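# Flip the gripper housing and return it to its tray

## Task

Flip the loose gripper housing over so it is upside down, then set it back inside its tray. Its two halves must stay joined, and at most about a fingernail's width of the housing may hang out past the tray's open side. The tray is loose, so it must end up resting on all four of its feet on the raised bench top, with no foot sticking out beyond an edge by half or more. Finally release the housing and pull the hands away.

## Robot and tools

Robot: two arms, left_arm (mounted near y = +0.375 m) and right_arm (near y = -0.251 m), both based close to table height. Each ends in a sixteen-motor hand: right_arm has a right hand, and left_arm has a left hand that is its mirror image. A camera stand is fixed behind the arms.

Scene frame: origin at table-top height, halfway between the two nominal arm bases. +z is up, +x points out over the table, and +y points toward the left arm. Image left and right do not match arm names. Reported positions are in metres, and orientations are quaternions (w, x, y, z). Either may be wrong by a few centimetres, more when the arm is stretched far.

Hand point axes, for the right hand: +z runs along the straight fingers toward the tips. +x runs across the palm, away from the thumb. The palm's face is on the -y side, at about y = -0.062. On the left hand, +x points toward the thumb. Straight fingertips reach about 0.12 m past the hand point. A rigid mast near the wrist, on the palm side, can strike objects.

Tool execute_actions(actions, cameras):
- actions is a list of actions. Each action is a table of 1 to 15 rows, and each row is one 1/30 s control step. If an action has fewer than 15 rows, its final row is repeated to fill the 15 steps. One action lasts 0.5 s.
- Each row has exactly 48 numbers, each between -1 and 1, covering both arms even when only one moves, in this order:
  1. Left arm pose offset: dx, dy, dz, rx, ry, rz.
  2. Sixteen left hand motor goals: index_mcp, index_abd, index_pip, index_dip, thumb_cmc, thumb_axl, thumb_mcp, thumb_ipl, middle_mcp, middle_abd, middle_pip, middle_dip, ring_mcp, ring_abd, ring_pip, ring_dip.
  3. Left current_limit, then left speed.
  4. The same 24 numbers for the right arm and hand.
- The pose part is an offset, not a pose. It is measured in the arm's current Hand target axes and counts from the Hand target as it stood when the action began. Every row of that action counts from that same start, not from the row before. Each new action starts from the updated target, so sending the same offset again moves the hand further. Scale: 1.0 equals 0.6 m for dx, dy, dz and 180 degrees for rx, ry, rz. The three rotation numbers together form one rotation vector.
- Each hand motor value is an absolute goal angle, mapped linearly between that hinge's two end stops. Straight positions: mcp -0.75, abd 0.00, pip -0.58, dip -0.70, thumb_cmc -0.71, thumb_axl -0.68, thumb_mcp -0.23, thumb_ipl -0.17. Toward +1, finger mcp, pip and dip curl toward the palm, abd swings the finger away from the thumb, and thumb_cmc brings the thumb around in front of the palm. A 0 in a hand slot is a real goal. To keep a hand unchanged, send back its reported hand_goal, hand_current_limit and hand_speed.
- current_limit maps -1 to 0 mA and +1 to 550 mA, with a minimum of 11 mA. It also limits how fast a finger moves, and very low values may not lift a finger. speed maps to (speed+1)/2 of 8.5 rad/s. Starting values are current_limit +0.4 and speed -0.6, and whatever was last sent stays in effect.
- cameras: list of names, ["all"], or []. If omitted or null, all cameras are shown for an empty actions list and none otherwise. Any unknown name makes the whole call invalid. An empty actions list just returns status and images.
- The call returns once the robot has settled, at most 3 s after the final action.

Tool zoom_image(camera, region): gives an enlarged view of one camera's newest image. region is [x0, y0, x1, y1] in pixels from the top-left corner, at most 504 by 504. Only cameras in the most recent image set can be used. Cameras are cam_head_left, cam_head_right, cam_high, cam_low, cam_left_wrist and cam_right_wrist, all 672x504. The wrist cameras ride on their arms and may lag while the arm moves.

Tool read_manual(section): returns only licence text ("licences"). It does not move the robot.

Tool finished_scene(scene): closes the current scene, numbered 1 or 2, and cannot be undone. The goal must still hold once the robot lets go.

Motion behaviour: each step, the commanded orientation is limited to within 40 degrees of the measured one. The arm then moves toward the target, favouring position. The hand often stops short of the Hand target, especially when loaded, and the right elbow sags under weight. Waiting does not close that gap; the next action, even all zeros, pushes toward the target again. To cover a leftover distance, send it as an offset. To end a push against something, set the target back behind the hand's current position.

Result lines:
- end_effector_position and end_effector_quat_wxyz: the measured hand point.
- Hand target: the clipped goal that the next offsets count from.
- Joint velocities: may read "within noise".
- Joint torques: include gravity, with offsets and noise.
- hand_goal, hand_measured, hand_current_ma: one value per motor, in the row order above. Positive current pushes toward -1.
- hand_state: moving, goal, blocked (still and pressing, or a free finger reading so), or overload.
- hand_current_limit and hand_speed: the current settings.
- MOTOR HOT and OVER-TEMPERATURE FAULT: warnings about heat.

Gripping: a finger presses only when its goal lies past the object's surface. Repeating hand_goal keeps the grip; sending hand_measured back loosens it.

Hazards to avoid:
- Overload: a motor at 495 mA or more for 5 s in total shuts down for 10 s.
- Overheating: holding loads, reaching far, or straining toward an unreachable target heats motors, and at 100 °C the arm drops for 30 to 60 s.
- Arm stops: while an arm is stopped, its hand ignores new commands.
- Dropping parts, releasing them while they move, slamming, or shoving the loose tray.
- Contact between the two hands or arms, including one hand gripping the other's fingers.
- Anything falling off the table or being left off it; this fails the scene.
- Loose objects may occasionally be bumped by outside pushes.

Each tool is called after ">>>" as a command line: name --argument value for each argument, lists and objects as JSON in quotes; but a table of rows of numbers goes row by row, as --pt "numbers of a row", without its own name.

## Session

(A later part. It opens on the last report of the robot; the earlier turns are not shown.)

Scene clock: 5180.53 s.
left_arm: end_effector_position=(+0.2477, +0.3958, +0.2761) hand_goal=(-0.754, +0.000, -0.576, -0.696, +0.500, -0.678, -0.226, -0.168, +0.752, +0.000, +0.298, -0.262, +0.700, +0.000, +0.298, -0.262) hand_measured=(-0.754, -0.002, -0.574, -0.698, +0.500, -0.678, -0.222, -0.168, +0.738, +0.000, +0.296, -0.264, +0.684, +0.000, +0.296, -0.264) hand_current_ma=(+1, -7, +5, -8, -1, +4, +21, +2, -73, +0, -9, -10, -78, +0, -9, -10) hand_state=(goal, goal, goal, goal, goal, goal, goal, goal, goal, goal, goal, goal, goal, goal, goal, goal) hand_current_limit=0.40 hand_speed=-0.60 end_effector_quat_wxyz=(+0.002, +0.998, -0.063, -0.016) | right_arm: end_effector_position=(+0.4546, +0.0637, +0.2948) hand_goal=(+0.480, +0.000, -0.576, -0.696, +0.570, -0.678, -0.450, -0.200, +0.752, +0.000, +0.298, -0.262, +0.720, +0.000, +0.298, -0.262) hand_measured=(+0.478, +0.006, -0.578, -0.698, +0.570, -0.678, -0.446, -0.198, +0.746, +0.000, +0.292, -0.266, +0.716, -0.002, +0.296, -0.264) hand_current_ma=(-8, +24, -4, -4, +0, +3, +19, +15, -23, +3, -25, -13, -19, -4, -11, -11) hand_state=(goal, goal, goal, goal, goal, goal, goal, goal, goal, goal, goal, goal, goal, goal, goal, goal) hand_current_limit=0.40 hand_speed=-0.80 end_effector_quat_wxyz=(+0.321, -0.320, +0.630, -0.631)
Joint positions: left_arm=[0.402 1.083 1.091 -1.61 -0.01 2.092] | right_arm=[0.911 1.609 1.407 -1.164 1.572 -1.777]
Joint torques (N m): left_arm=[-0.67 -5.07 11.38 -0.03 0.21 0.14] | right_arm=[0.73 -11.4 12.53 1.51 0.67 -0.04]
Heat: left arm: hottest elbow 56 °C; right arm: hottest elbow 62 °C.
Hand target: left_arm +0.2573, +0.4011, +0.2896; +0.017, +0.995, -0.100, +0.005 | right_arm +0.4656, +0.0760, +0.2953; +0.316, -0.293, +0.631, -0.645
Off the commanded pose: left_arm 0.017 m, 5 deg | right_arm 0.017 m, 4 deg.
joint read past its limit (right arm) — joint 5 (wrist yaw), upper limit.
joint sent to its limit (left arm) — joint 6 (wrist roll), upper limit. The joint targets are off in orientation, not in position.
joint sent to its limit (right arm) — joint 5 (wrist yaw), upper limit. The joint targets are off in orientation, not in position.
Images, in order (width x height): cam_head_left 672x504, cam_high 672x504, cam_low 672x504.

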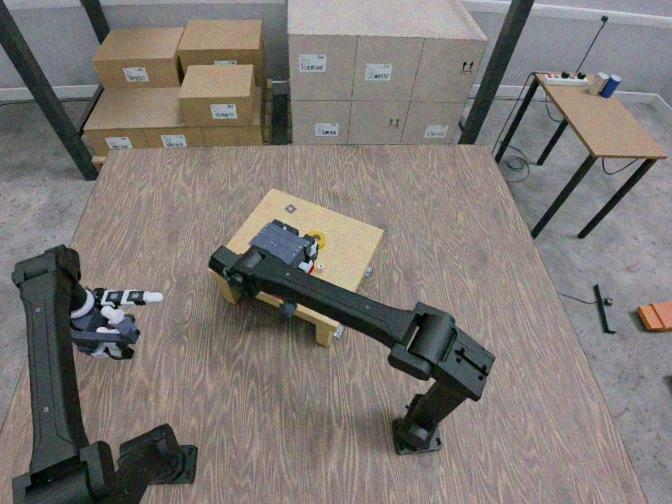

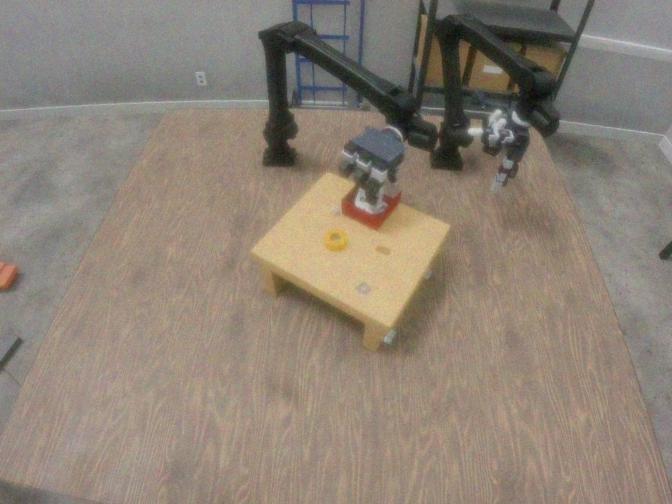

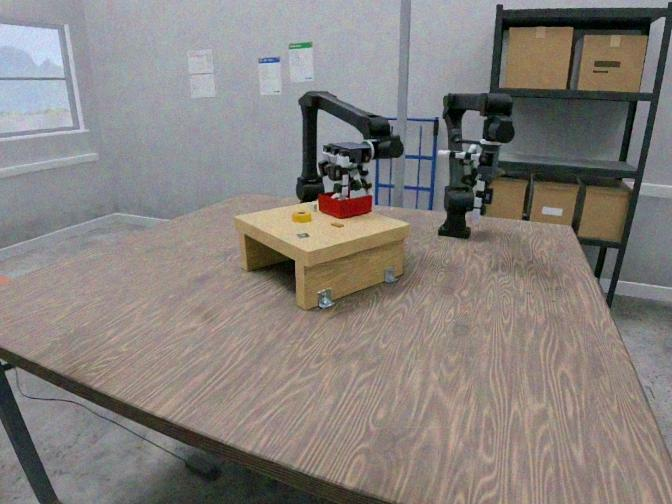

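>>> execute_actions --actions '[[[0,0,0,0,0,0,-0.754,0,-0.576,-0.696,0.5,-0.678,-0.226,-0.168,0.753,0,0.299,-0.261,0.70,0,0.299,-0.261,0.4,-0.6,-0.015,-0.004,-0.003,0,0,0,0.48,0,-0.576,-0.696,0.57,-0.678,-0.45,-0.2,0.753,0,0.299,-0.261,0.72,0,0.299,-0.261,0.4,-0.8]]]' --cameras '["cam_head_left","cam_high"]'

>>> zoom_image --camera "cam_high" --region '[330, 160, 410, 240]'

Scene clock: 5188.70 s.
left_arm: end_effector_position=(+0.2477, +0.3958, +0.2761) hand_goal=(-0.754, +0.000, -0.576, -0.696, +0.500, -0.678, -0.226, -0.168, +0.752, +0.000, +0.298, -0.262, +0.700, +0.000, +0.298, -0.262) hand_measured=(-0.754, -0.002, -0.574, -0.698, +0.500, -0.678, -0.222, -0.168, +0.738, +0.000, +0.296, -0.264, +0.684, +0.000, +0.296, -0.264) hand_current_ma=(+1, -7, +5, -8, -1, +4, +21, +2, -73, +0, -9, -10, -78, +0, -9, -10) hand_state=(goal, goal, goal, goal, goal, goal, goal, goal, goal, goal, goal, goal, goal, goal, goal, goal) hand_current_limit=0.40 hand_speed=-0.60 end_effector_quat_wxyz=(+0.002, +0.998, -0.063, -0.016) | right_arm: end_effector_position=(+0.4600, +0.0711, +0.2866) hand_goal=(+0.480, +0.000, -0.576, -0.696, +0.570, -0.678, -0.450, -0.200, +0.752, +0.000, +0.298, -0.262, +0.720, +0.000, +0.298, -0.262) hand_measured=(+0.480, +0.006, -0.578, -0.698, +0.570, -0.678, -0.446, -0.198, +0.746, +0.000, +0.292, -0.266, +0.716, -0.002, +0.296, -0.264) hand_current_ma=(-3, +23, -5, -4, +0, +3, +19, +15, -23, +3, -25, -13, -19, -4, -11, -11) hand_state=(goal, goal, goal, goal, goal, goal, goal, goal, goal, goal, goal, goal, goal, goal, goal, goal) hand_current_limit=0.40 hand_speed=-0.80 end_effector_quat_wxyz=(+0.317, -0.325, +0.628, -0.633)
Joint positions: left_arm=[0.402 1.083 1.091 -1.61 -0.01 2.092] | right_arm=[0.911 1.642 1.427 -1.164 1.572 -1.777]
Joint torques (N m): left_arm=[-0.5 -4.84 11.38 -0.08 0.19 0.16] | right_arm=[0.91 -12.51 13.41 1.42 0.71 -0.12]
Heat: left arm: hottest elbow 56 °C; right arm: hottest elbow 63 °C.
Hand target: left_arm +0.2573, +0.4011, +0.2896; +0.017, +0.995, -0.100, +0.005 | right_arm +0.4697, +0.0841, +0.2978; +0.316, -0.293, +0.631, -0.645
Off the commanded pose: left_arm 0.017 m, 5 deg | right_arm 0.020 m, 4 deg.
joint read past its limit (right arm) — joint 5 (wrist yaw), upper limit.
joint sent to its limit (left arm) — joint 6 (wrist roll), upper limit. The joint targets are off in orientation, not in position.
joint sent to its limit (right arm) — joint 5 (wrist yaw), upper limit. The joint targets are off in orientation, not in position.
Images, in order (width x height): cam_head_left 672x504, cam_high 672x504.

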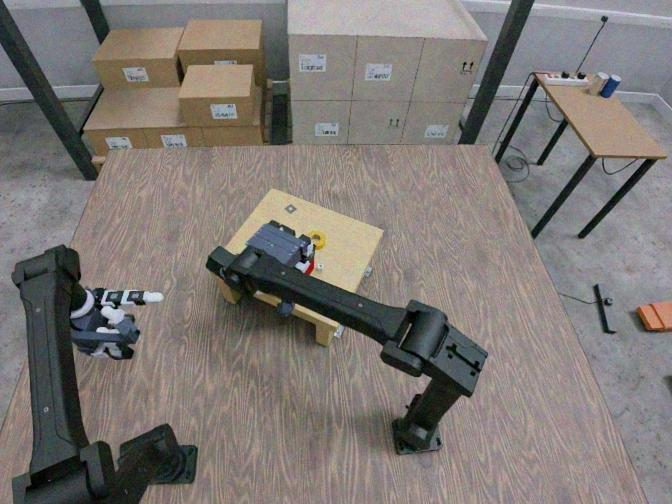

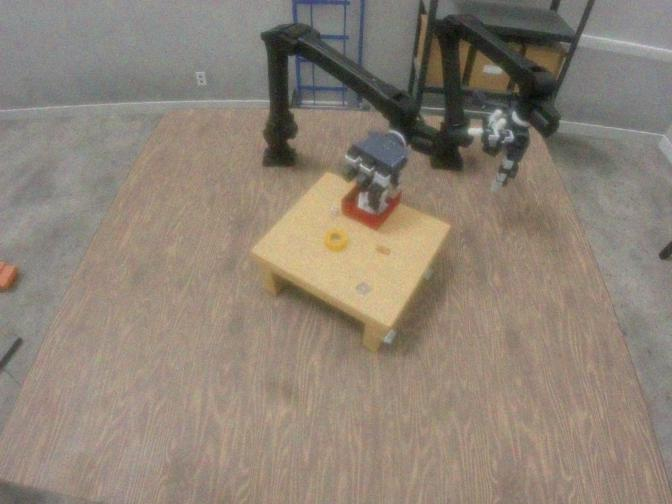

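Scaled by 6.300 from the camera's 672x504 image, which has a finer 960x720 frame.

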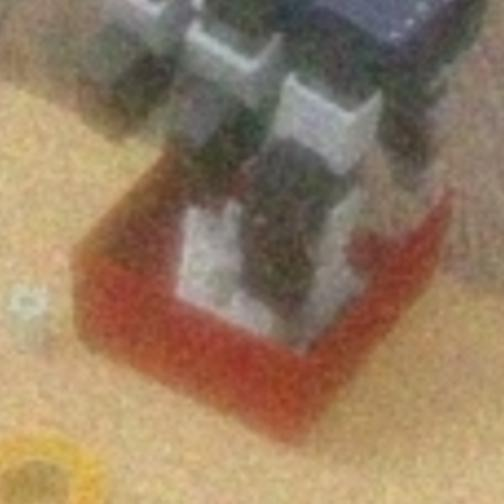

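>>> execute_actions --actions '[[[0,0,0,0,0,0,-0.754,0,-0.576,-0.696,0.5,-0.678,-0.226,-0.168,0.753,0,0.299,-0.261,0.70,0,0.299,-0.261,0.4,-0.6,0.02,-0.01,0,0,0,0,0.48,0,-0.576,-0.696,0.57,-0.678,-0.45,-0.2,0.753,0,0.299,-0.261,0.72,0,0.299,-0.261,0.4,-0.8]],[[0,0,0,0,0,0,-0.754,0,-0.576,-0.696,0.5,-0.678,-0.226,-0.168,0.753,0,0.299,-0.261,0.70,0,0.299,-0.261,0.4,-0.6,0,-0.1,0,0,0,0,0.48,0,-0.576,-0.696,0.57,-0.678,-0.45,-0.2,0.753,0,0.299,-0.261,0.72,0,0.299,-0.261,0.4,-0.8]],[[0,0,0,0,0,0,-0.754,0,-0.576,-0.696,0.5,-0.678,-0.226,-0.168,0.753,0,0.299,-0.261,0.70,0,0.299,-0.261,0.4,-0.6,0,-0.15,0,0,0,0,0.48,0,-0.576,-0.696,0.57,-0.678,-0.45,-0.2,0.753,0,0.299,-0.261,0.72,0,0.299,-0.261,0.4,-0.8]],[[0,0,0,0,0,0,-0.754,0,-0.576,-0.696,0.5,-0.678,-0.226,-0.168,0.753,0,0.299,-0.261,0.70,0,0.299,-0.261,0.4,-0.6,0.17,0,0,0,0,0,0.48,0,-0.576,-0.696,0.57,-0.678,-0.45,-0.2,0.753,0,0.299,-0.261,0.72,0,0.299,-0.261,0.4,-0.8]],[[0,0,0,0,0,0,-0.754,0,-0.576,-0.696,0.5,-0.678,-0.226,-0.168,0.753,0,0.299,-0.261,0.70,0,0.299,-0.261,0.4,-0.6,0.17,0,0.05,0,0,0,0.48,0,-0.576,-0.696,0.57,-0.678,-0.45,-0.2,0.753,0,0.299,-0.261,0.72,0,0.299,-0.261,0.4,-0.8]]]' --cameras '["cam_head_left","cam_high"]'

>>> zoom_image --camera "cam_high" --region '[330, 160, 410, 240]'

>>> zoom_image --camera "cam_head_left" --region '[240, 235, 330, 315]'

Scene clock: 5209.10 s.
left_arm: end_effector_position=(+0.2477, +0.3958, +0.2761) hand_goal=(-0.754, +0.000, -0.576, -0.696, +0.500, -0.678, -0.226, -0.168, +0.752, +0.000, +0.298, -0.262, +0.700, +0.000, +0.298, -0.262) hand_measured=(-0.754, -0.002, -0.574, -0.698, +0.500, -0.678, -0.222, -0.168, +0.738, +0.000, +0.296, -0.264, +0.684, +0.000, +0.296, -0.264) hand_current_ma=(+1, -7, +5, -8, -1, +4, +21, +2, -73, +0, -9, -10, -78, +0, -9, -10) hand_state=(goal, goal, goal, goal, goal, goal, goal, goal, goal, goal, goal, goal, goal, goal, goal, goal) hand_current_limit=0.40 hand_speed=-0.60 end_effector_quat_wxyz=(+0.002, +0.998, -0.063, -0.016) | right_arm: end_effector_position=(+0.3508, -0.1011, +0.4494) hand_goal=(+0.480, +0.000, -0.576, -0.696, +0.570, -0.678, -0.450, -0.200, +0.752, +0.000, +0.298, -0.262, +0.720, +0.000, +0.298, -0.262) hand_measured=(+0.480, +0.000, -0.578, -0.698, +0.568, -0.678, -0.446, -0.198, +0.746, +0.000, +0.292, -0.266, +0.716, -0.002, +0.296, -0.264) hand_current_ma=(+1, +2, -5, -4, -6, +2, +15, +14, -23, +3, -24, -13, -19, -4, -11, -11) hand_state=(goal, goal, goal, goal, goal, goal, goal, goal, goal, goal, goal, goal, goal, goal, goal, goal) hand_current_limit=0.40 hand_speed=-0.80 end_effector_quat_wxyz=(+0.314, -0.302, +0.640, -0.633)
Joint positions: left_arm=[0.402 1.083 1.091 -1.61 -0.01 2.092] | right_arm=[0.87 1.078 1.299 -1.378 1.569 -1.966]
Joint torques (N m): left_arm=[-0.56 -4.89 11.41 -0.02 0.2 0.17] | right_arm=[0.67 -6.36 9.52 1.02 0.81 -0.02]
Heat: left arm: hottest elbow 56 °C; right arm: hottest elbow 67 °C.
Hand target: left_arm +0.2573, +0.4011, +0.2896; +0.017, +0.995, -0.100, +0.005 | right_arm +0.3513, -0.1020, +0.4504; +0.316, -0.293, +0.631, -0.645
Off the commanded pose: left_arm 0.017 m, 5 deg | right_arm 0.001 m, 2 deg.
joint read past its limit (right arm) — joint 5 (wrist yaw), upper limit.
joint sent to its limit (left arm) — joint 6 (wrist roll), upper limit. The joint targets are off in orientation, not in position.
joint sent to its limit (right arm) — joint 5 (wrist yaw), upper limit. The joint targets still meet the commanded pose.
Images, in order (width x height): cam_head_left 672x504, cam_high 672x504.

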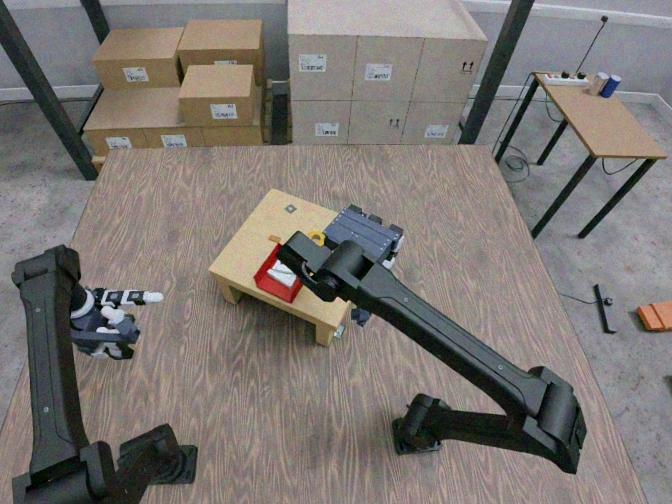

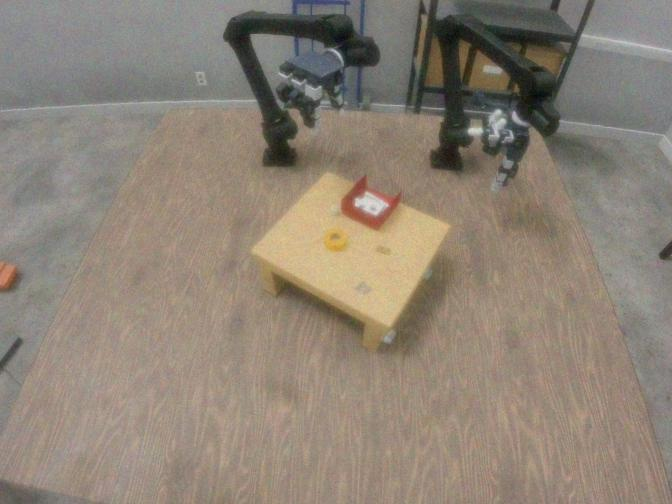

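Scaled by 6.300 from the camera's 672x504 image, which has a finer 960x720 frame.

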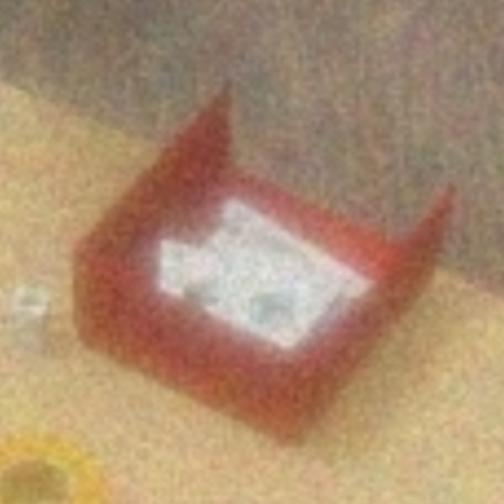

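Scaled by 5.600 from the camera's 672x504 image, which has a finer 960x720 frame.

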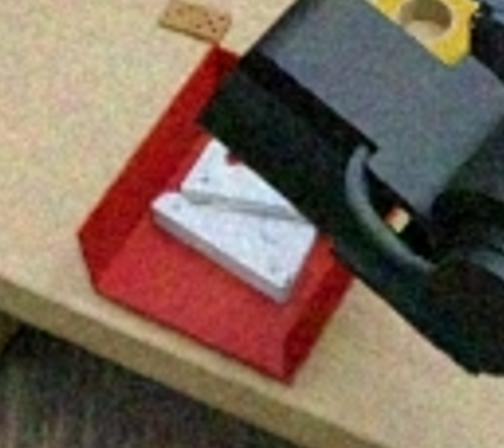

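>>> execute_actions --actions '[[[0,0,0,0,0,0,-0.754,0,-0.576,-0.696,0.5,-0.678,-0.226,-0.168,0.753,0,0.299,-0.261,0.70,0,0.299,-0.261,0.4,-0.6,0.0785,0,0.1107,0,0.0722,0,0.48,0,-0.576,-0.696,0.57,-0.678,-0.45,-0.2,0.753,0,0.299,-0.261,0.72,0,0.299,-0.261,0.4,-0.8]],[[0,0,0,0,0,0,-0.754,0,-0.576,-0.696,0.5,-0.678,-0.226,-0.168,0.753,0,0.299,-0.261,0.70,0,0.299,-0.261,0.4,-0.6,0.0785,0,0.1107,0,0.0722,0,0.48,0,-0.576,-0.696,0.57,-0.678,-0.45,-0.2,0.753,0,0.299,-0.261,0.72,0,0.299,-0.261,0.4,-0.8]]]' --cameras '["cam_head_left","cam_head_right","cam_high"]'

>>> zoom_image --camera "cam_head_left" --region '[245, 235, 325, 315]'

>>> zoom_image --camera "cam_head_right" --region '[245, 235, 325, 315]'

>>> zoom_image --camera "cam_high" --region '[335, 170, 405, 240]'

Scene clock: 5220.17 s.
left_arm: end_effector_position=(+0.2477, +0.3958, +0.2761) hand_goal=(-0.754, +0.000, -0.576, -0.696, +0.500, -0.678, -0.226, -0.168, +0.752, +0.000, +0.298, -0.262, +0.700, +0.000, +0.298, -0.262) hand_measured=(-0.754, -0.002, -0.574, -0.698, +0.500, -0.678, -0.222, -0.168, +0.738, +0.000, +0.296, -0.264, +0.684, +0.000, +0.296, -0.264) hand_current_ma=(+1, -7, +5, -8, -1, +4, +21, +2, -73, +0, -9, -10, -78, +0, -9, -10) hand_state=(goal, goal, goal, goal, goal, goal, goal, goal, goal, goal, goal, goal, goal, goal, goal, goal) hand_current_limit=0.40 hand_speed=-0.60 end_effector_quat_wxyz=(+0.002, +0.998, -0.063, -0.016) | right_arm: end_effector_position=(+0.3764, -0.2598, +0.4445) hand_goal=(+0.480, +0.000, -0.576, -0.696, +0.570, -0.678, -0.450, -0.200, +0.752, +0.000, +0.298, -0.262, +0.720, +0.000, +0.298, -0.262) hand_measured=(+0.482, +0.000, -0.576, -0.698, +0.568, -0.678, -0.448, -0.198, +0.748, +0.000, +0.292, -0.266, +0.716, -0.002, +0.296, -0.264) hand_current_ma=(+4, +1, -3, -4, -6, +2, +7, +11, -17, +3, -24, -13, -14, -4, -11, -11) hand_state=(goal, goal, goal, goal, goal, goal, goal, goal, goal, goal, goal, goal, goal, goal, goal, goal) hand_current_limit=0.40 hand_speed=-0.80 end_effector_quat_wxyz=(+0.168, -0.162, +0.689, -0.686)
Joint positions: left_arm=[0.402 1.083 1.091 -1.61 -0.01 2.092] | right_arm=[0.44 1.061 1.276 -1.378 1.568 -1.969]
Joint torques (N m): left_arm=[-0.56 -4.89 11.3 -0.02 0.17 0.16] | right_arm=[0.09 -5.89 10.67 0.99 0.86 -0.05]
Heat: left arm: hottest elbow 56 °C; right arm: hottest elbow 66 °C.
Hand target: left_arm +0.2573, +0.4011, +0.2896; +0.017, +0.995, -0.100, +0.005 | right_arm +0.3770, -0.2617, +0.4520; +0.166, -0.140, +0.686, -0.695
Off the commanded pose: left_arm 0.017 m, 5 deg | right_arm 0.008 m, 3 deg.
joint read past its limit (right arm) — joint 5 (wrist yaw), upper limit.
joint sent to its limit (left arm) — joint 6 (wrist roll), upper limit. The joint targets are off in orientation, not in position.
joint sent to its limit (right arm) — joint 5 (wrist yaw), upper limit. The joint targets still meet the commanded pose.
Images, in order (width x height): cam_head_left 672x504, cam_head_right 672x504, cam_high 672x504.

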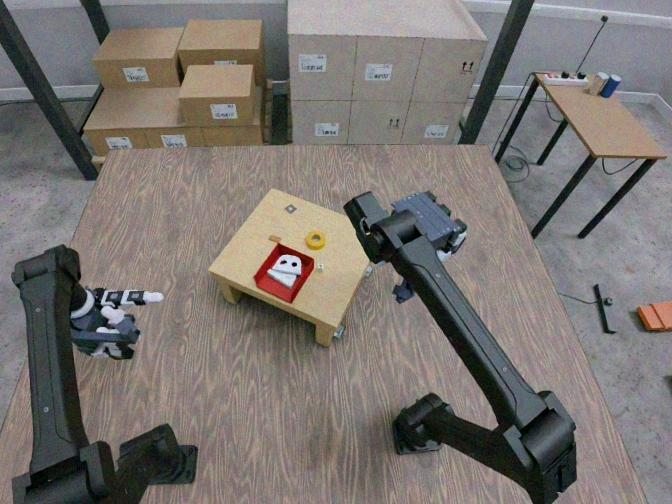

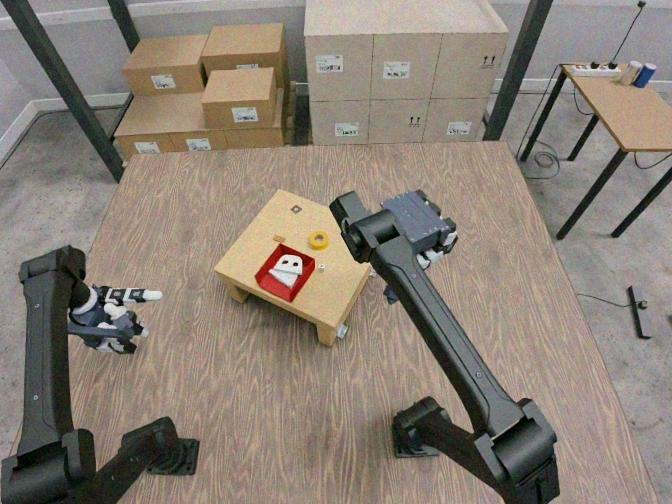

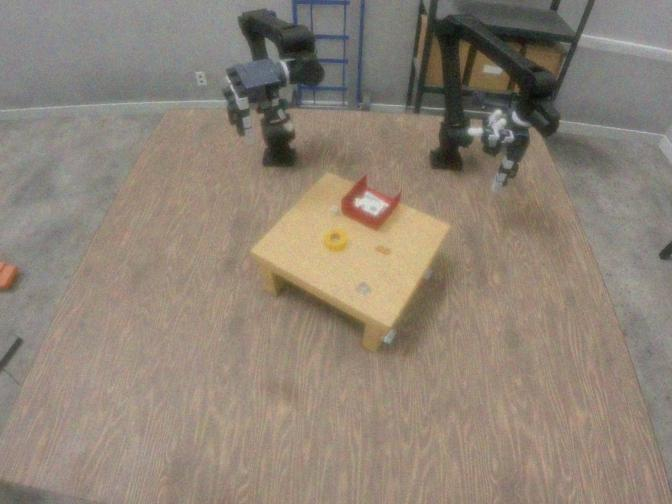

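Scaled by 6.300 from the camera's 672x504 image, which has a finer 960x720 frame.

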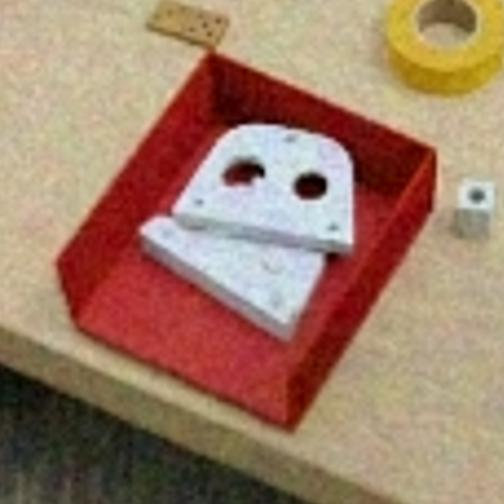

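Scaled by 6.300 from the camera's 672x504 image, which has a finer 960x720 frame.

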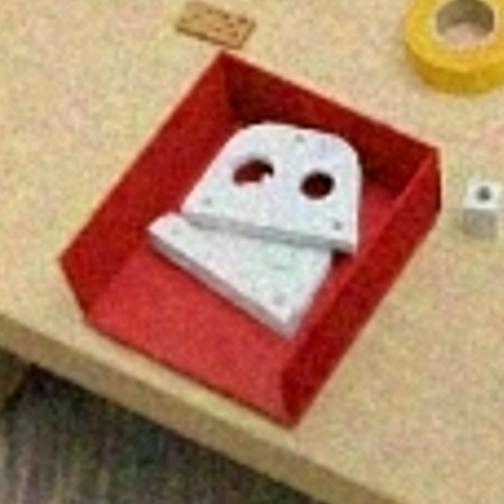

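Scaled by 7.200 from the camera's 672x504 image, which has a finer 960x720 frame.

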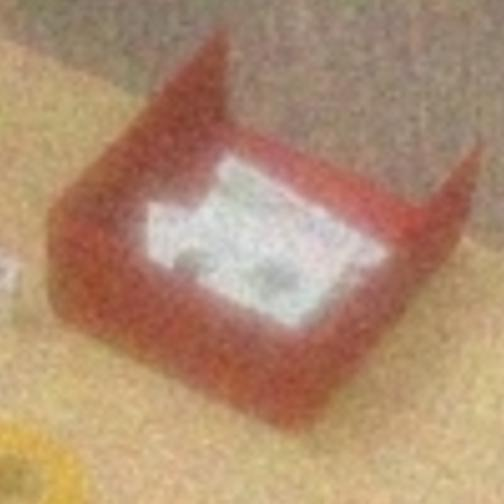

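>>> execute_actions --actions '[[[0,0,0,0,0,0,-0.754,0,-0.576,-0.696,0.5,-0.678,-0.226,-0.168,0.753,0,0.299,-0.261,0.70,0,0.299,-0.261,0.4,-0.6,0,0.0998,-0.0762,-0.125,0,0,-0.2,0,-0.576,-0.696,0.57,-0.678,-0.42,-0.1,0.2,0,-0.2,-0.5,0.72,0,0.299,-0.261,0.4,-0.6]],[[0,0,0,0,0,0,-0.754,0,-0.576,-0.696,0.5,-0.678,-0.226,-0.168,0.753,0,0.299,-0.261,0.70,0,0.299,-0.261,0.4,-0.6,0,0.0998,-0.0762,-0.125,0,0,-0.754,0,-0.576,-0.696,0.57,-0.678,-0.42,-0.1,-0.754,0,-0.576,-0.696,0.72,0,0.299,-0.261,0.4,-0.6]],[[0,0,0,0,0,0,-0.754,0,-0.576,-0.696,0.5,-0.678,-0.226,-0.168,0.753,0,0.299,-0.261,0.70,0,0.299,-0.261,0.4,-0.6,0,0.0998,-0.0762,-0.125,0,0,-0.754,0,-0.576,-0.696,0.57,-0.678,-0.42,-0.1,-0.754,0,-0.576,-0.696,0.72,0,0.299,-0.261,0.4,-0.6]],[[0,0,0,0,0,0,-0.754,0,-0.576,-0.696,0.5,-0.678,-0.226,-0.168,0.753,0,0.299,-0.261,0.70,0,0.299,-0.261,0.4,-0.6,0,0.0998,-0.0762,-0.125,0,0,-0.754,0,-0.576,-0.696,0.57,-0.678,-0.42,-0.1,-0.754,0,-0.576,-0.696,0.72,0,0.299,-0.261,0.4,-0.6]]]' --cameras '["cam_head_left"]'

Scene clock: 5253.87 s.
left_arm: end_effector_position=(+0.2477, +0.3958, +0.2761) hand_goal=(-0.754, +0.000, -0.576, -0.696, +0.500, -0.678, -0.226, -0.168, +0.752, +0.000, +0.298, -0.262, +0.700, +0.000, +0.298, -0.262) hand_measured=(-0.754, -0.002, -0.574, -0.698, +0.500, -0.678, -0.222, -0.168, +0.738, +0.000, +0.296, -0.264, +0.684, +0.000, +0.296, -0.264) hand_current_ma=(+1, -7, +5, -8, -1, +4, +21, +2, -73, +0, -9, -10, -78, +0, -9, -10) hand_state=(goal, goal, goal, goal, goal, goal, goal, goal, goal, goal, goal, goal, goal, goal, goal, goal) hand_current_limit=0.40 hand_speed=-0.60 end_effector_quat_wxyz=(+0.002, +0.998, -0.063, -0.016) | right_arm: end_effector_position=(+0.2669, -0.0343, +0.3450) hand_goal=(-0.754, +0.000, -0.576, -0.696, +0.570, -0.678, -0.420, -0.100, -0.754, +0.000, -0.576, -0.696, +0.720, +0.000, +0.298, -0.262) hand_measured=(-0.750, +0.000, -0.576, -0.698, +0.570, -0.678, -0.416, -0.100, -0.750, +0.000, -0.574, -0.694, +0.714, -0.002, +0.296, -0.264) hand_current_ma=(+13, +1, -1, -4, -4, +2, +18, -3, +19, +3, +5, +9, -28, -4, -11, -11) hand_state=(goal, goal, goal, goal, goal, goal, goal, goal, goal, goal, goal, goal, goal, goal, goal, goal) hand_current_limit=0.40 hand_speed=-0.60 end_effector_quat_wxyz=(+0.042, -0.225, +0.973, +0.002)
Joint positions: left_arm=[0.402 1.083 1.091 -1.61 -0.01 2.092] | right_arm=[0.425 1.091 1.278 -1.674 0.015 -1.571]
Joint torques (N m): left_arm=[-0.73 -4.66 11.36 -0.05 0.2 0.14] | right_arm=[1.55 -4.95 12.14 0.13 -0.5 0.16]
Heat: left arm: hottest elbow 56 °C; right arm: hottest elbow 66 °C.
Hand target: left_arm +0.2573, +0.4011, +0.2896; +0.017, +0.995, -0.100, +0.005 | right_arm +0.2713, -0.0280, +0.3584; +0.018, -0.216, +0.976, -0.006
Off the commanded pose: left_arm 0.017 m, 5 deg | right_arm 0.015 m, 3 deg.
joint sent to its limit (left arm) — joint 6 (wrist roll), upper limit. The joint targets are off in orientation, not in position.
joint sent to its limit (right arm) — joint 4 (wrist pitch), lower limit. The joint targets are off in orientation, not in position.
Images, in order (width x height): cam_head_left 672x504.

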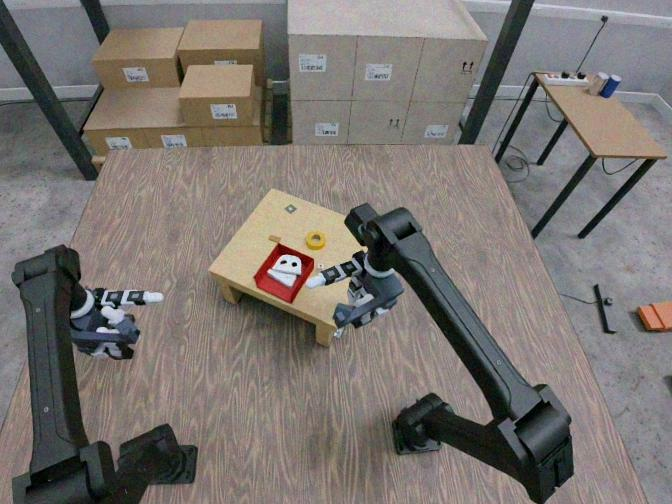

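>>> execute_actions --actions '[[[0,0,0,0,0,0,-0.754,0,-0.576,-0.696,0.5,-0.678,-0.226,-0.168,0.753,0,0.299,-0.261,0.70,0,0.299,-0.261,0.4,-0.6,0,0,-0.12,0,0,0,-0.754,0,-0.576,-0.696,0.57,-0.678,-0.42,-0.1,-0.754,0,-0.576,-0.696,0.72,0,0.299,-0.261,0.4,-0.6]],[[0,0,0,0,0,0,-0.754,0,-0.576,-0.696,0.5,-0.678,-0.226,-0.168,0.753,0,0.299,-0.261,0.70,0,0.299,-0.261,0.4,-0.6,-0.077,0.0619,0,0,0,-0.0631,-0.754,0,-0.576,-0.696,0.57,-0.678,-0.42,-0.1,-0.754,0,-0.576,-0.696,0.72,0,0.299,-0.261,0.4,-0.6]],[[0,0,0,0,0,0,-0.754,0,-0.576,-0.696,0.5,-0.678,-0.226,-0.168,0.753,0,0.299,-0.261,0.70,0,0.299,-0.261,0.4,-0.6,-0.0839,0.0604,0,0,0,-0.0631,-0.754,0,-0.576,-0.696,0.57,-0.678,-0.42,-0.1,-0.754,0,-0.576,-0.696,0.72,0,0.299,-0.261,0.4,-0.6]],[[0,0,0,0,0,0,-0.754,0,-0.576,-0.696,0.5,-0.678,-0.226,-0.168,0.753,0,0.299,-0.261,0.70,0,0.299,-0.261,0.4,-0.6,-0.0912,0.0578,0,0,0,-0.0631,-0.754,0,-0.576,-0.696,0.57,-0.678,-0.42,-0.1,-0.754,0,-0.576,-0.696,0.72,0,0.299,-0.261,0.4,-0.6]]]' --cameras '["cam_head_left","cam_high","cam_head_right"]'

>>> zoom_image --camera "cam_high" --region '[320, 120, 430, 230]'

>>> zoom_image --camera "cam_head_left" --region '[220, 210, 340, 330]'

Scene clock: 5277.40 s.
left_arm: end_effector_position=(+0.2477, +0.3958, +0.2761) hand_goal=(-0.754, +0.000, -0.576, -0.696, +0.500, -0.678, -0.226, -0.168, +0.752, +0.000, +0.298, -0.262, +0.700, +0.000, +0.298, -0.262) hand_measured=(-0.754, -0.002, -0.574, -0.698, +0.500, -0.678, -0.222, -0.168, +0.738, +0.000, +0.296, -0.264, +0.684, +0.000, +0.296, -0.264) hand_current_ma=(+1, -7, +5, -8, -1, +4, +21, +2, -73, +0, -9, -10, -78, +0, -9, -10) hand_state=(goal, goal, goal, goal, goal, goal, goal, goal, goal, goal, goal, goal, goal, goal, goal, goal) hand_current_limit=0.40 hand_speed=-0.60 end_effector_quat_wxyz=(+0.002, +0.998, -0.063, -0.016) | right_arm: end_effector_position=(+0.3192, +0.1447, +0.4091) hand_goal=(-0.754, +0.000, -0.576, -0.696, +0.570, -0.678, -0.420, -0.100, -0.754, +0.000, -0.576, -0.696, +0.720, +0.000, +0.298, -0.262) hand_measured=(-0.752, +0.000, -0.576, -0.698, +0.572, -0.678, -0.416, -0.100, -0.752, +0.002, -0.574, -0.694, +0.714, -0.002, +0.296, -0.264) hand_current_ma=(+4, +1, -1, -4, +6, +2, +18, -3, +4, +3, +5, +9, -28, -4, -11, -11) hand_state=(goal, goal, goal, goal, goal, goal, goal, goal, goal, goal, goal, goal, goal, goal, goal, goal) hand_current_limit=0.40 hand_speed=-0.60 end_effector_quat_wxyz=(+0.098, -0.480, +0.871, +0.030)
Joint positions: left_arm=[0.402 1.083 1.091 -1.61 -0.01 2.092] | right_arm=[0.697 1.551 1.865 -1.681 -0.016 -1.849]
Joint torques (N m): left_arm=[-0.62 -4.95 11.44 0.06 0.2 0.14] | right_arm=[0.97 -12.69 14.02 0.66 -0.25 -0.09]
Heat: left arm: hottest elbow 57 °C; right arm: hottest elbow 65 °C.
Hand target: left_arm +0.2573, +0.4011, +0.2896; +0.017, +0.995, -0.100, +0.005 | right_arm +0.3249, +0.1483, +0.4317; +0.016, -0.493, +0.870, -0.011
Off the commanded pose: left_arm 0.017 m, 5 deg | right_arm 0.024 m, 11 deg.
joint sent to its limit (left arm) — joint 6 (wrist roll), upper limit. The joint targets are off in orientation, not in position.
joint sent to its limit (right arm) — joint 4 (wrist pitch), lower limit. The joint targets are off in position and orientation.
Images, in order (width x height): cam_head_left 672x504, cam_head_right 672x504, cam_high 672x504.

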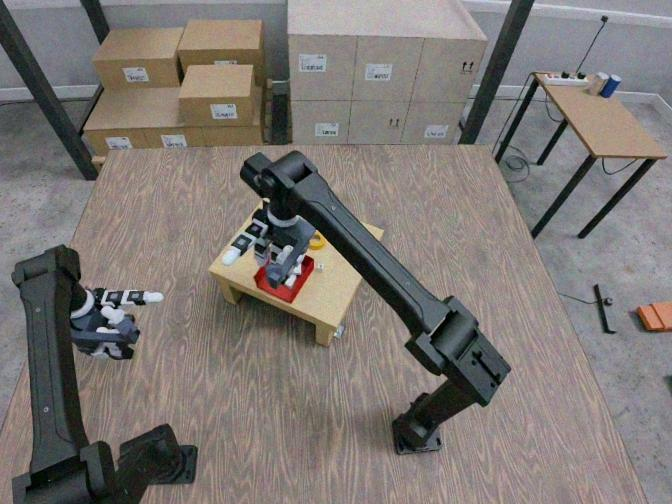

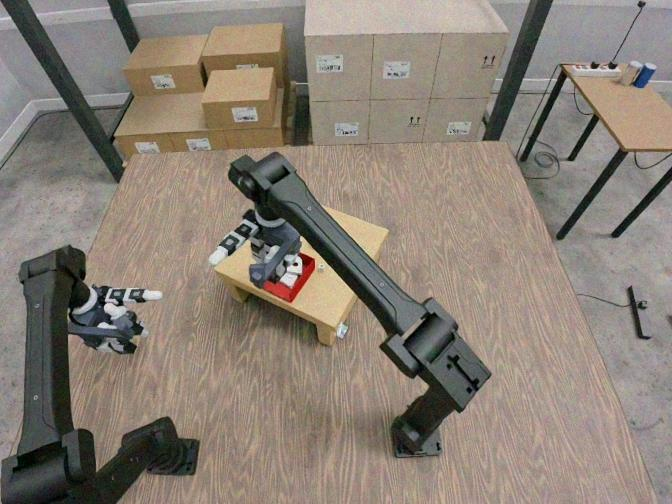

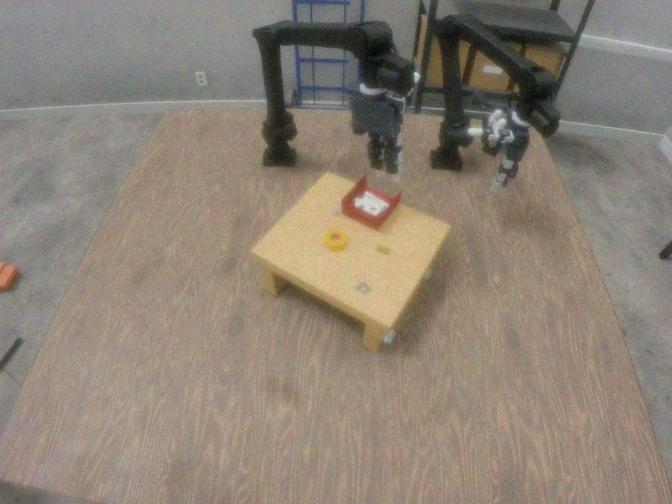

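Scaled by 4.582 from the camera's 672x504 image, which has a finer 960x720 frame.

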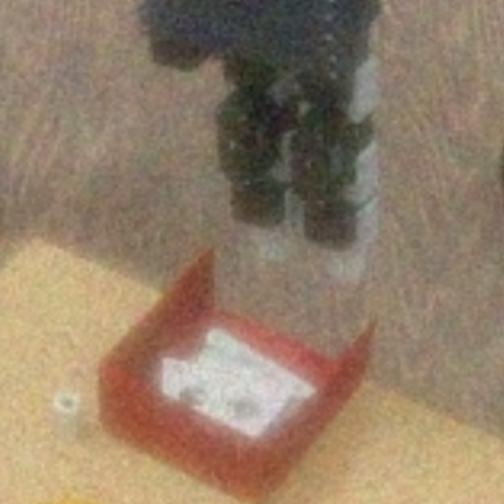

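Scaled by 4.200 from the camera's 672x504 image, which has a finer 960x720 frame.

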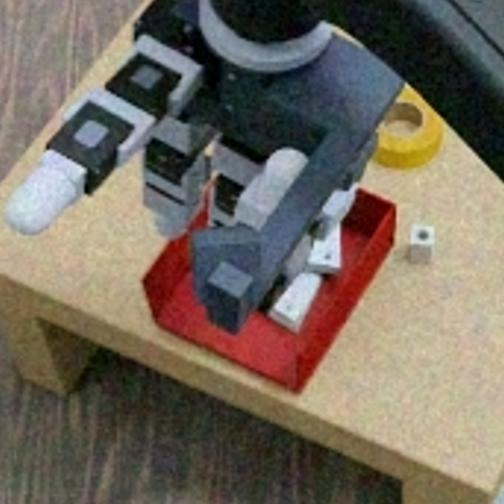

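>>> execute_actions --actions '[[[0,0,0,0,0,0,-0.754,0,-0.576,-0.696,0.5,-0.678,-0.226,-0.168,0.753,0,0.299,-0.261,0.70,0,0.299,-0.261,0.4,-0.6,0,0,0.1,0,0,0,-0.754,0,-0.576,-0.696,0.57,-0.678,-0.42,-0.1,-0.754,0,-0.576,-0.696,0.72,0,0.299,-0.261,0.4,-0.6]]]' --cameras '["cam_head_left","cam_high","cam_head_right"]'

>>> zoom_image --camera "cam_high" --region '[330, 140, 420, 230]'

>>> zoom_image --camera "cam_head_left" --region '[230, 220, 330, 320]'

>>> zoom_image --camera "cam_head_right" --region '[230, 220, 330, 320]'

Scene clock: 5294.90 s.
left_arm: end_effector_position=(+0.2477, +0.3958, +0.2761) hand_goal=(-0.754, +0.000, -0.576, -0.696, +0.500, -0.678, -0.226, -0.168, +0.752, +0.000, +0.298, -0.262, +0.700, +0.000, +0.298, -0.262) hand_measured=(-0.754, -0.002, -0.574, -0.698, +0.500, -0.678, -0.222, -0.168, +0.738, +0.000, +0.296, -0.264, +0.684, +0.000, +0.296, -0.264) hand_current_ma=(+1, -7, +5, -8, -1, +4, +21, +2, -73, +0, -9, -10, -78, +0, -9, -10) hand_state=(goal, goal, goal, goal, goal, goal, goal, goal, goal, goal, goal, goal, goal, goal, goal, goal) hand_current_limit=0.40 hand_speed=-0.60 end_effector_quat_wxyz=(+0.002, +0.998, -0.063, -0.016) | right_arm: end_effector_position=(+0.3276, +0.1465, +0.3720) hand_goal=(-0.754, +0.000, -0.576, -0.696, +0.570, -0.678, -0.420, -0.100, -0.754, +0.000, -0.576, -0.696, +0.720, +0.000, +0.298, -0.262) hand_measured=(-0.752, +0.000, -0.576, -0.698, +0.572, -0.678, -0.416, -0.100, -0.752, +0.002, -0.574, -0.694, +0.714, -0.002, +0.296, -0.264) hand_current_ma=(+4, +1, -1, -4, +6, +2, +18, -3, +4, +3, +5, +9, -28, -4, -11, -11) hand_state=(goal, goal, goal, goal, goal, goal, goal, goal, goal, goal, goal, goal, goal, goal, goal, goal) hand_current_limit=0.40 hand_speed=-0.60 end_effector_quat_wxyz=(+0.063, -0.485, +0.872, +0.009)
Joint positions: left_arm=[0.402 1.083 1.091 -1.61 -0.01 2.092] | right_arm=[0.697 1.601 1.838 -1.681 0.009 -1.858]
Joint torques (N m): left_arm=[-0.03 -5.07 11.4 -0.03 0.19 0.15] | right_arm=[0.67 -13.45 9.46 0.46 -0.08 -0.09]
Heat: left arm: hottest elbow 57 °C; right arm: hottest elbow 69 °C.
Hand target: left_arm +0.2573, +0.4011, +0.2896; +0.017, +0.995, -0.100, +0.005 | right_arm +0.3272, +0.1481, +0.3718; +0.016, -0.493, +0.870, -0.011
Off the commanded pose: left_arm 0.017 m, 5 deg | right_arm 0.002 m, 6 deg.
joint sent to its limit (left arm) — joint 6 (wrist roll), upper limit. The joint targets are off in orientation, not in position.
joint sent to its limit (right arm) — joint 4 (wrist pitch), lower limit. The joint targets are off in orientation, not in position.
Images, in order (width x height): cam_head_left 672x504, cam_head_right 672x504, cam_high 672x504.

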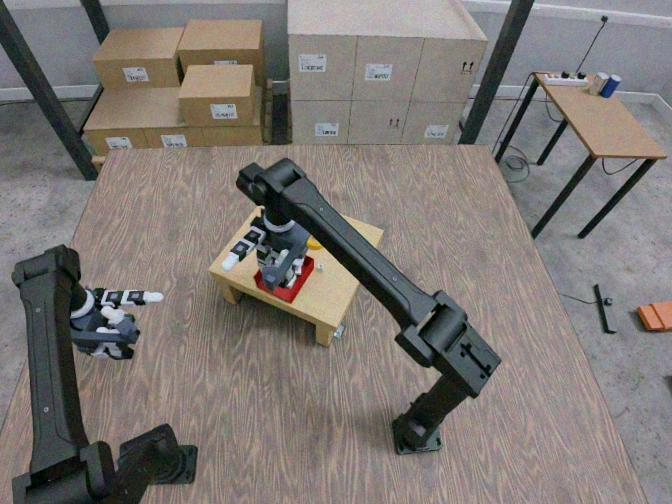

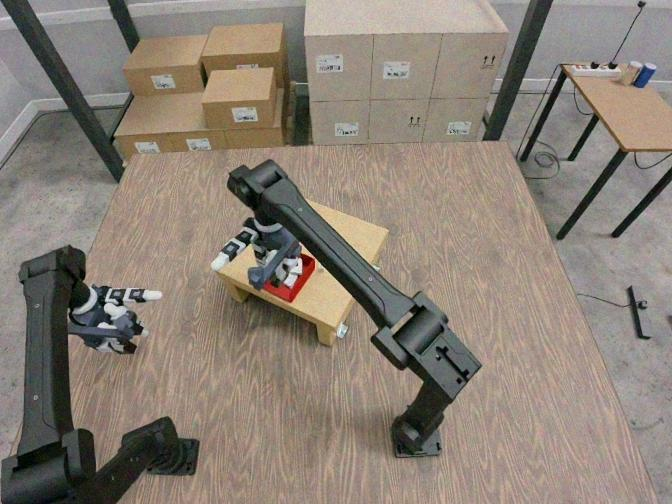

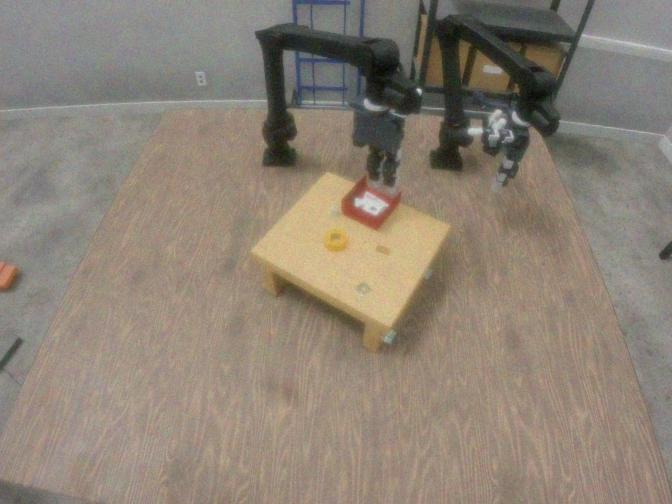

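Scaled by 5.600 from the camera's 672x504 image, which has a finer 960x720 frame.

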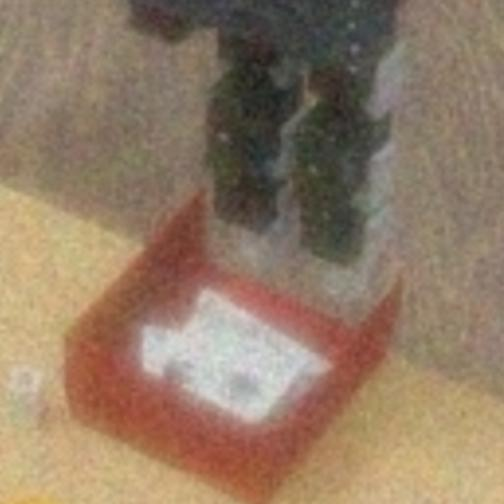

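Scaled by 5.040 from the camera's 672x504 image, which has a finer 960x720 frame.

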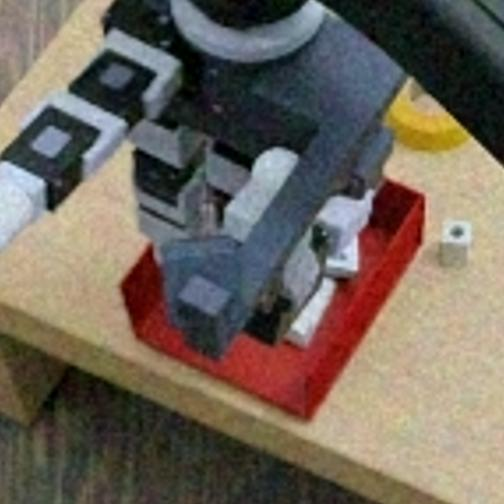

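Scaled by 5.040 from the camera's 672x504 image, which has a finer 960x720 frame.

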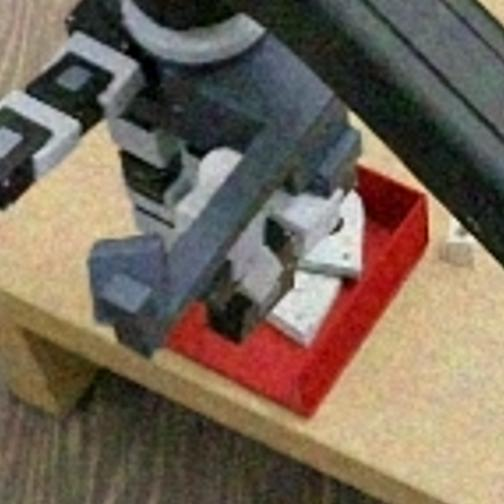

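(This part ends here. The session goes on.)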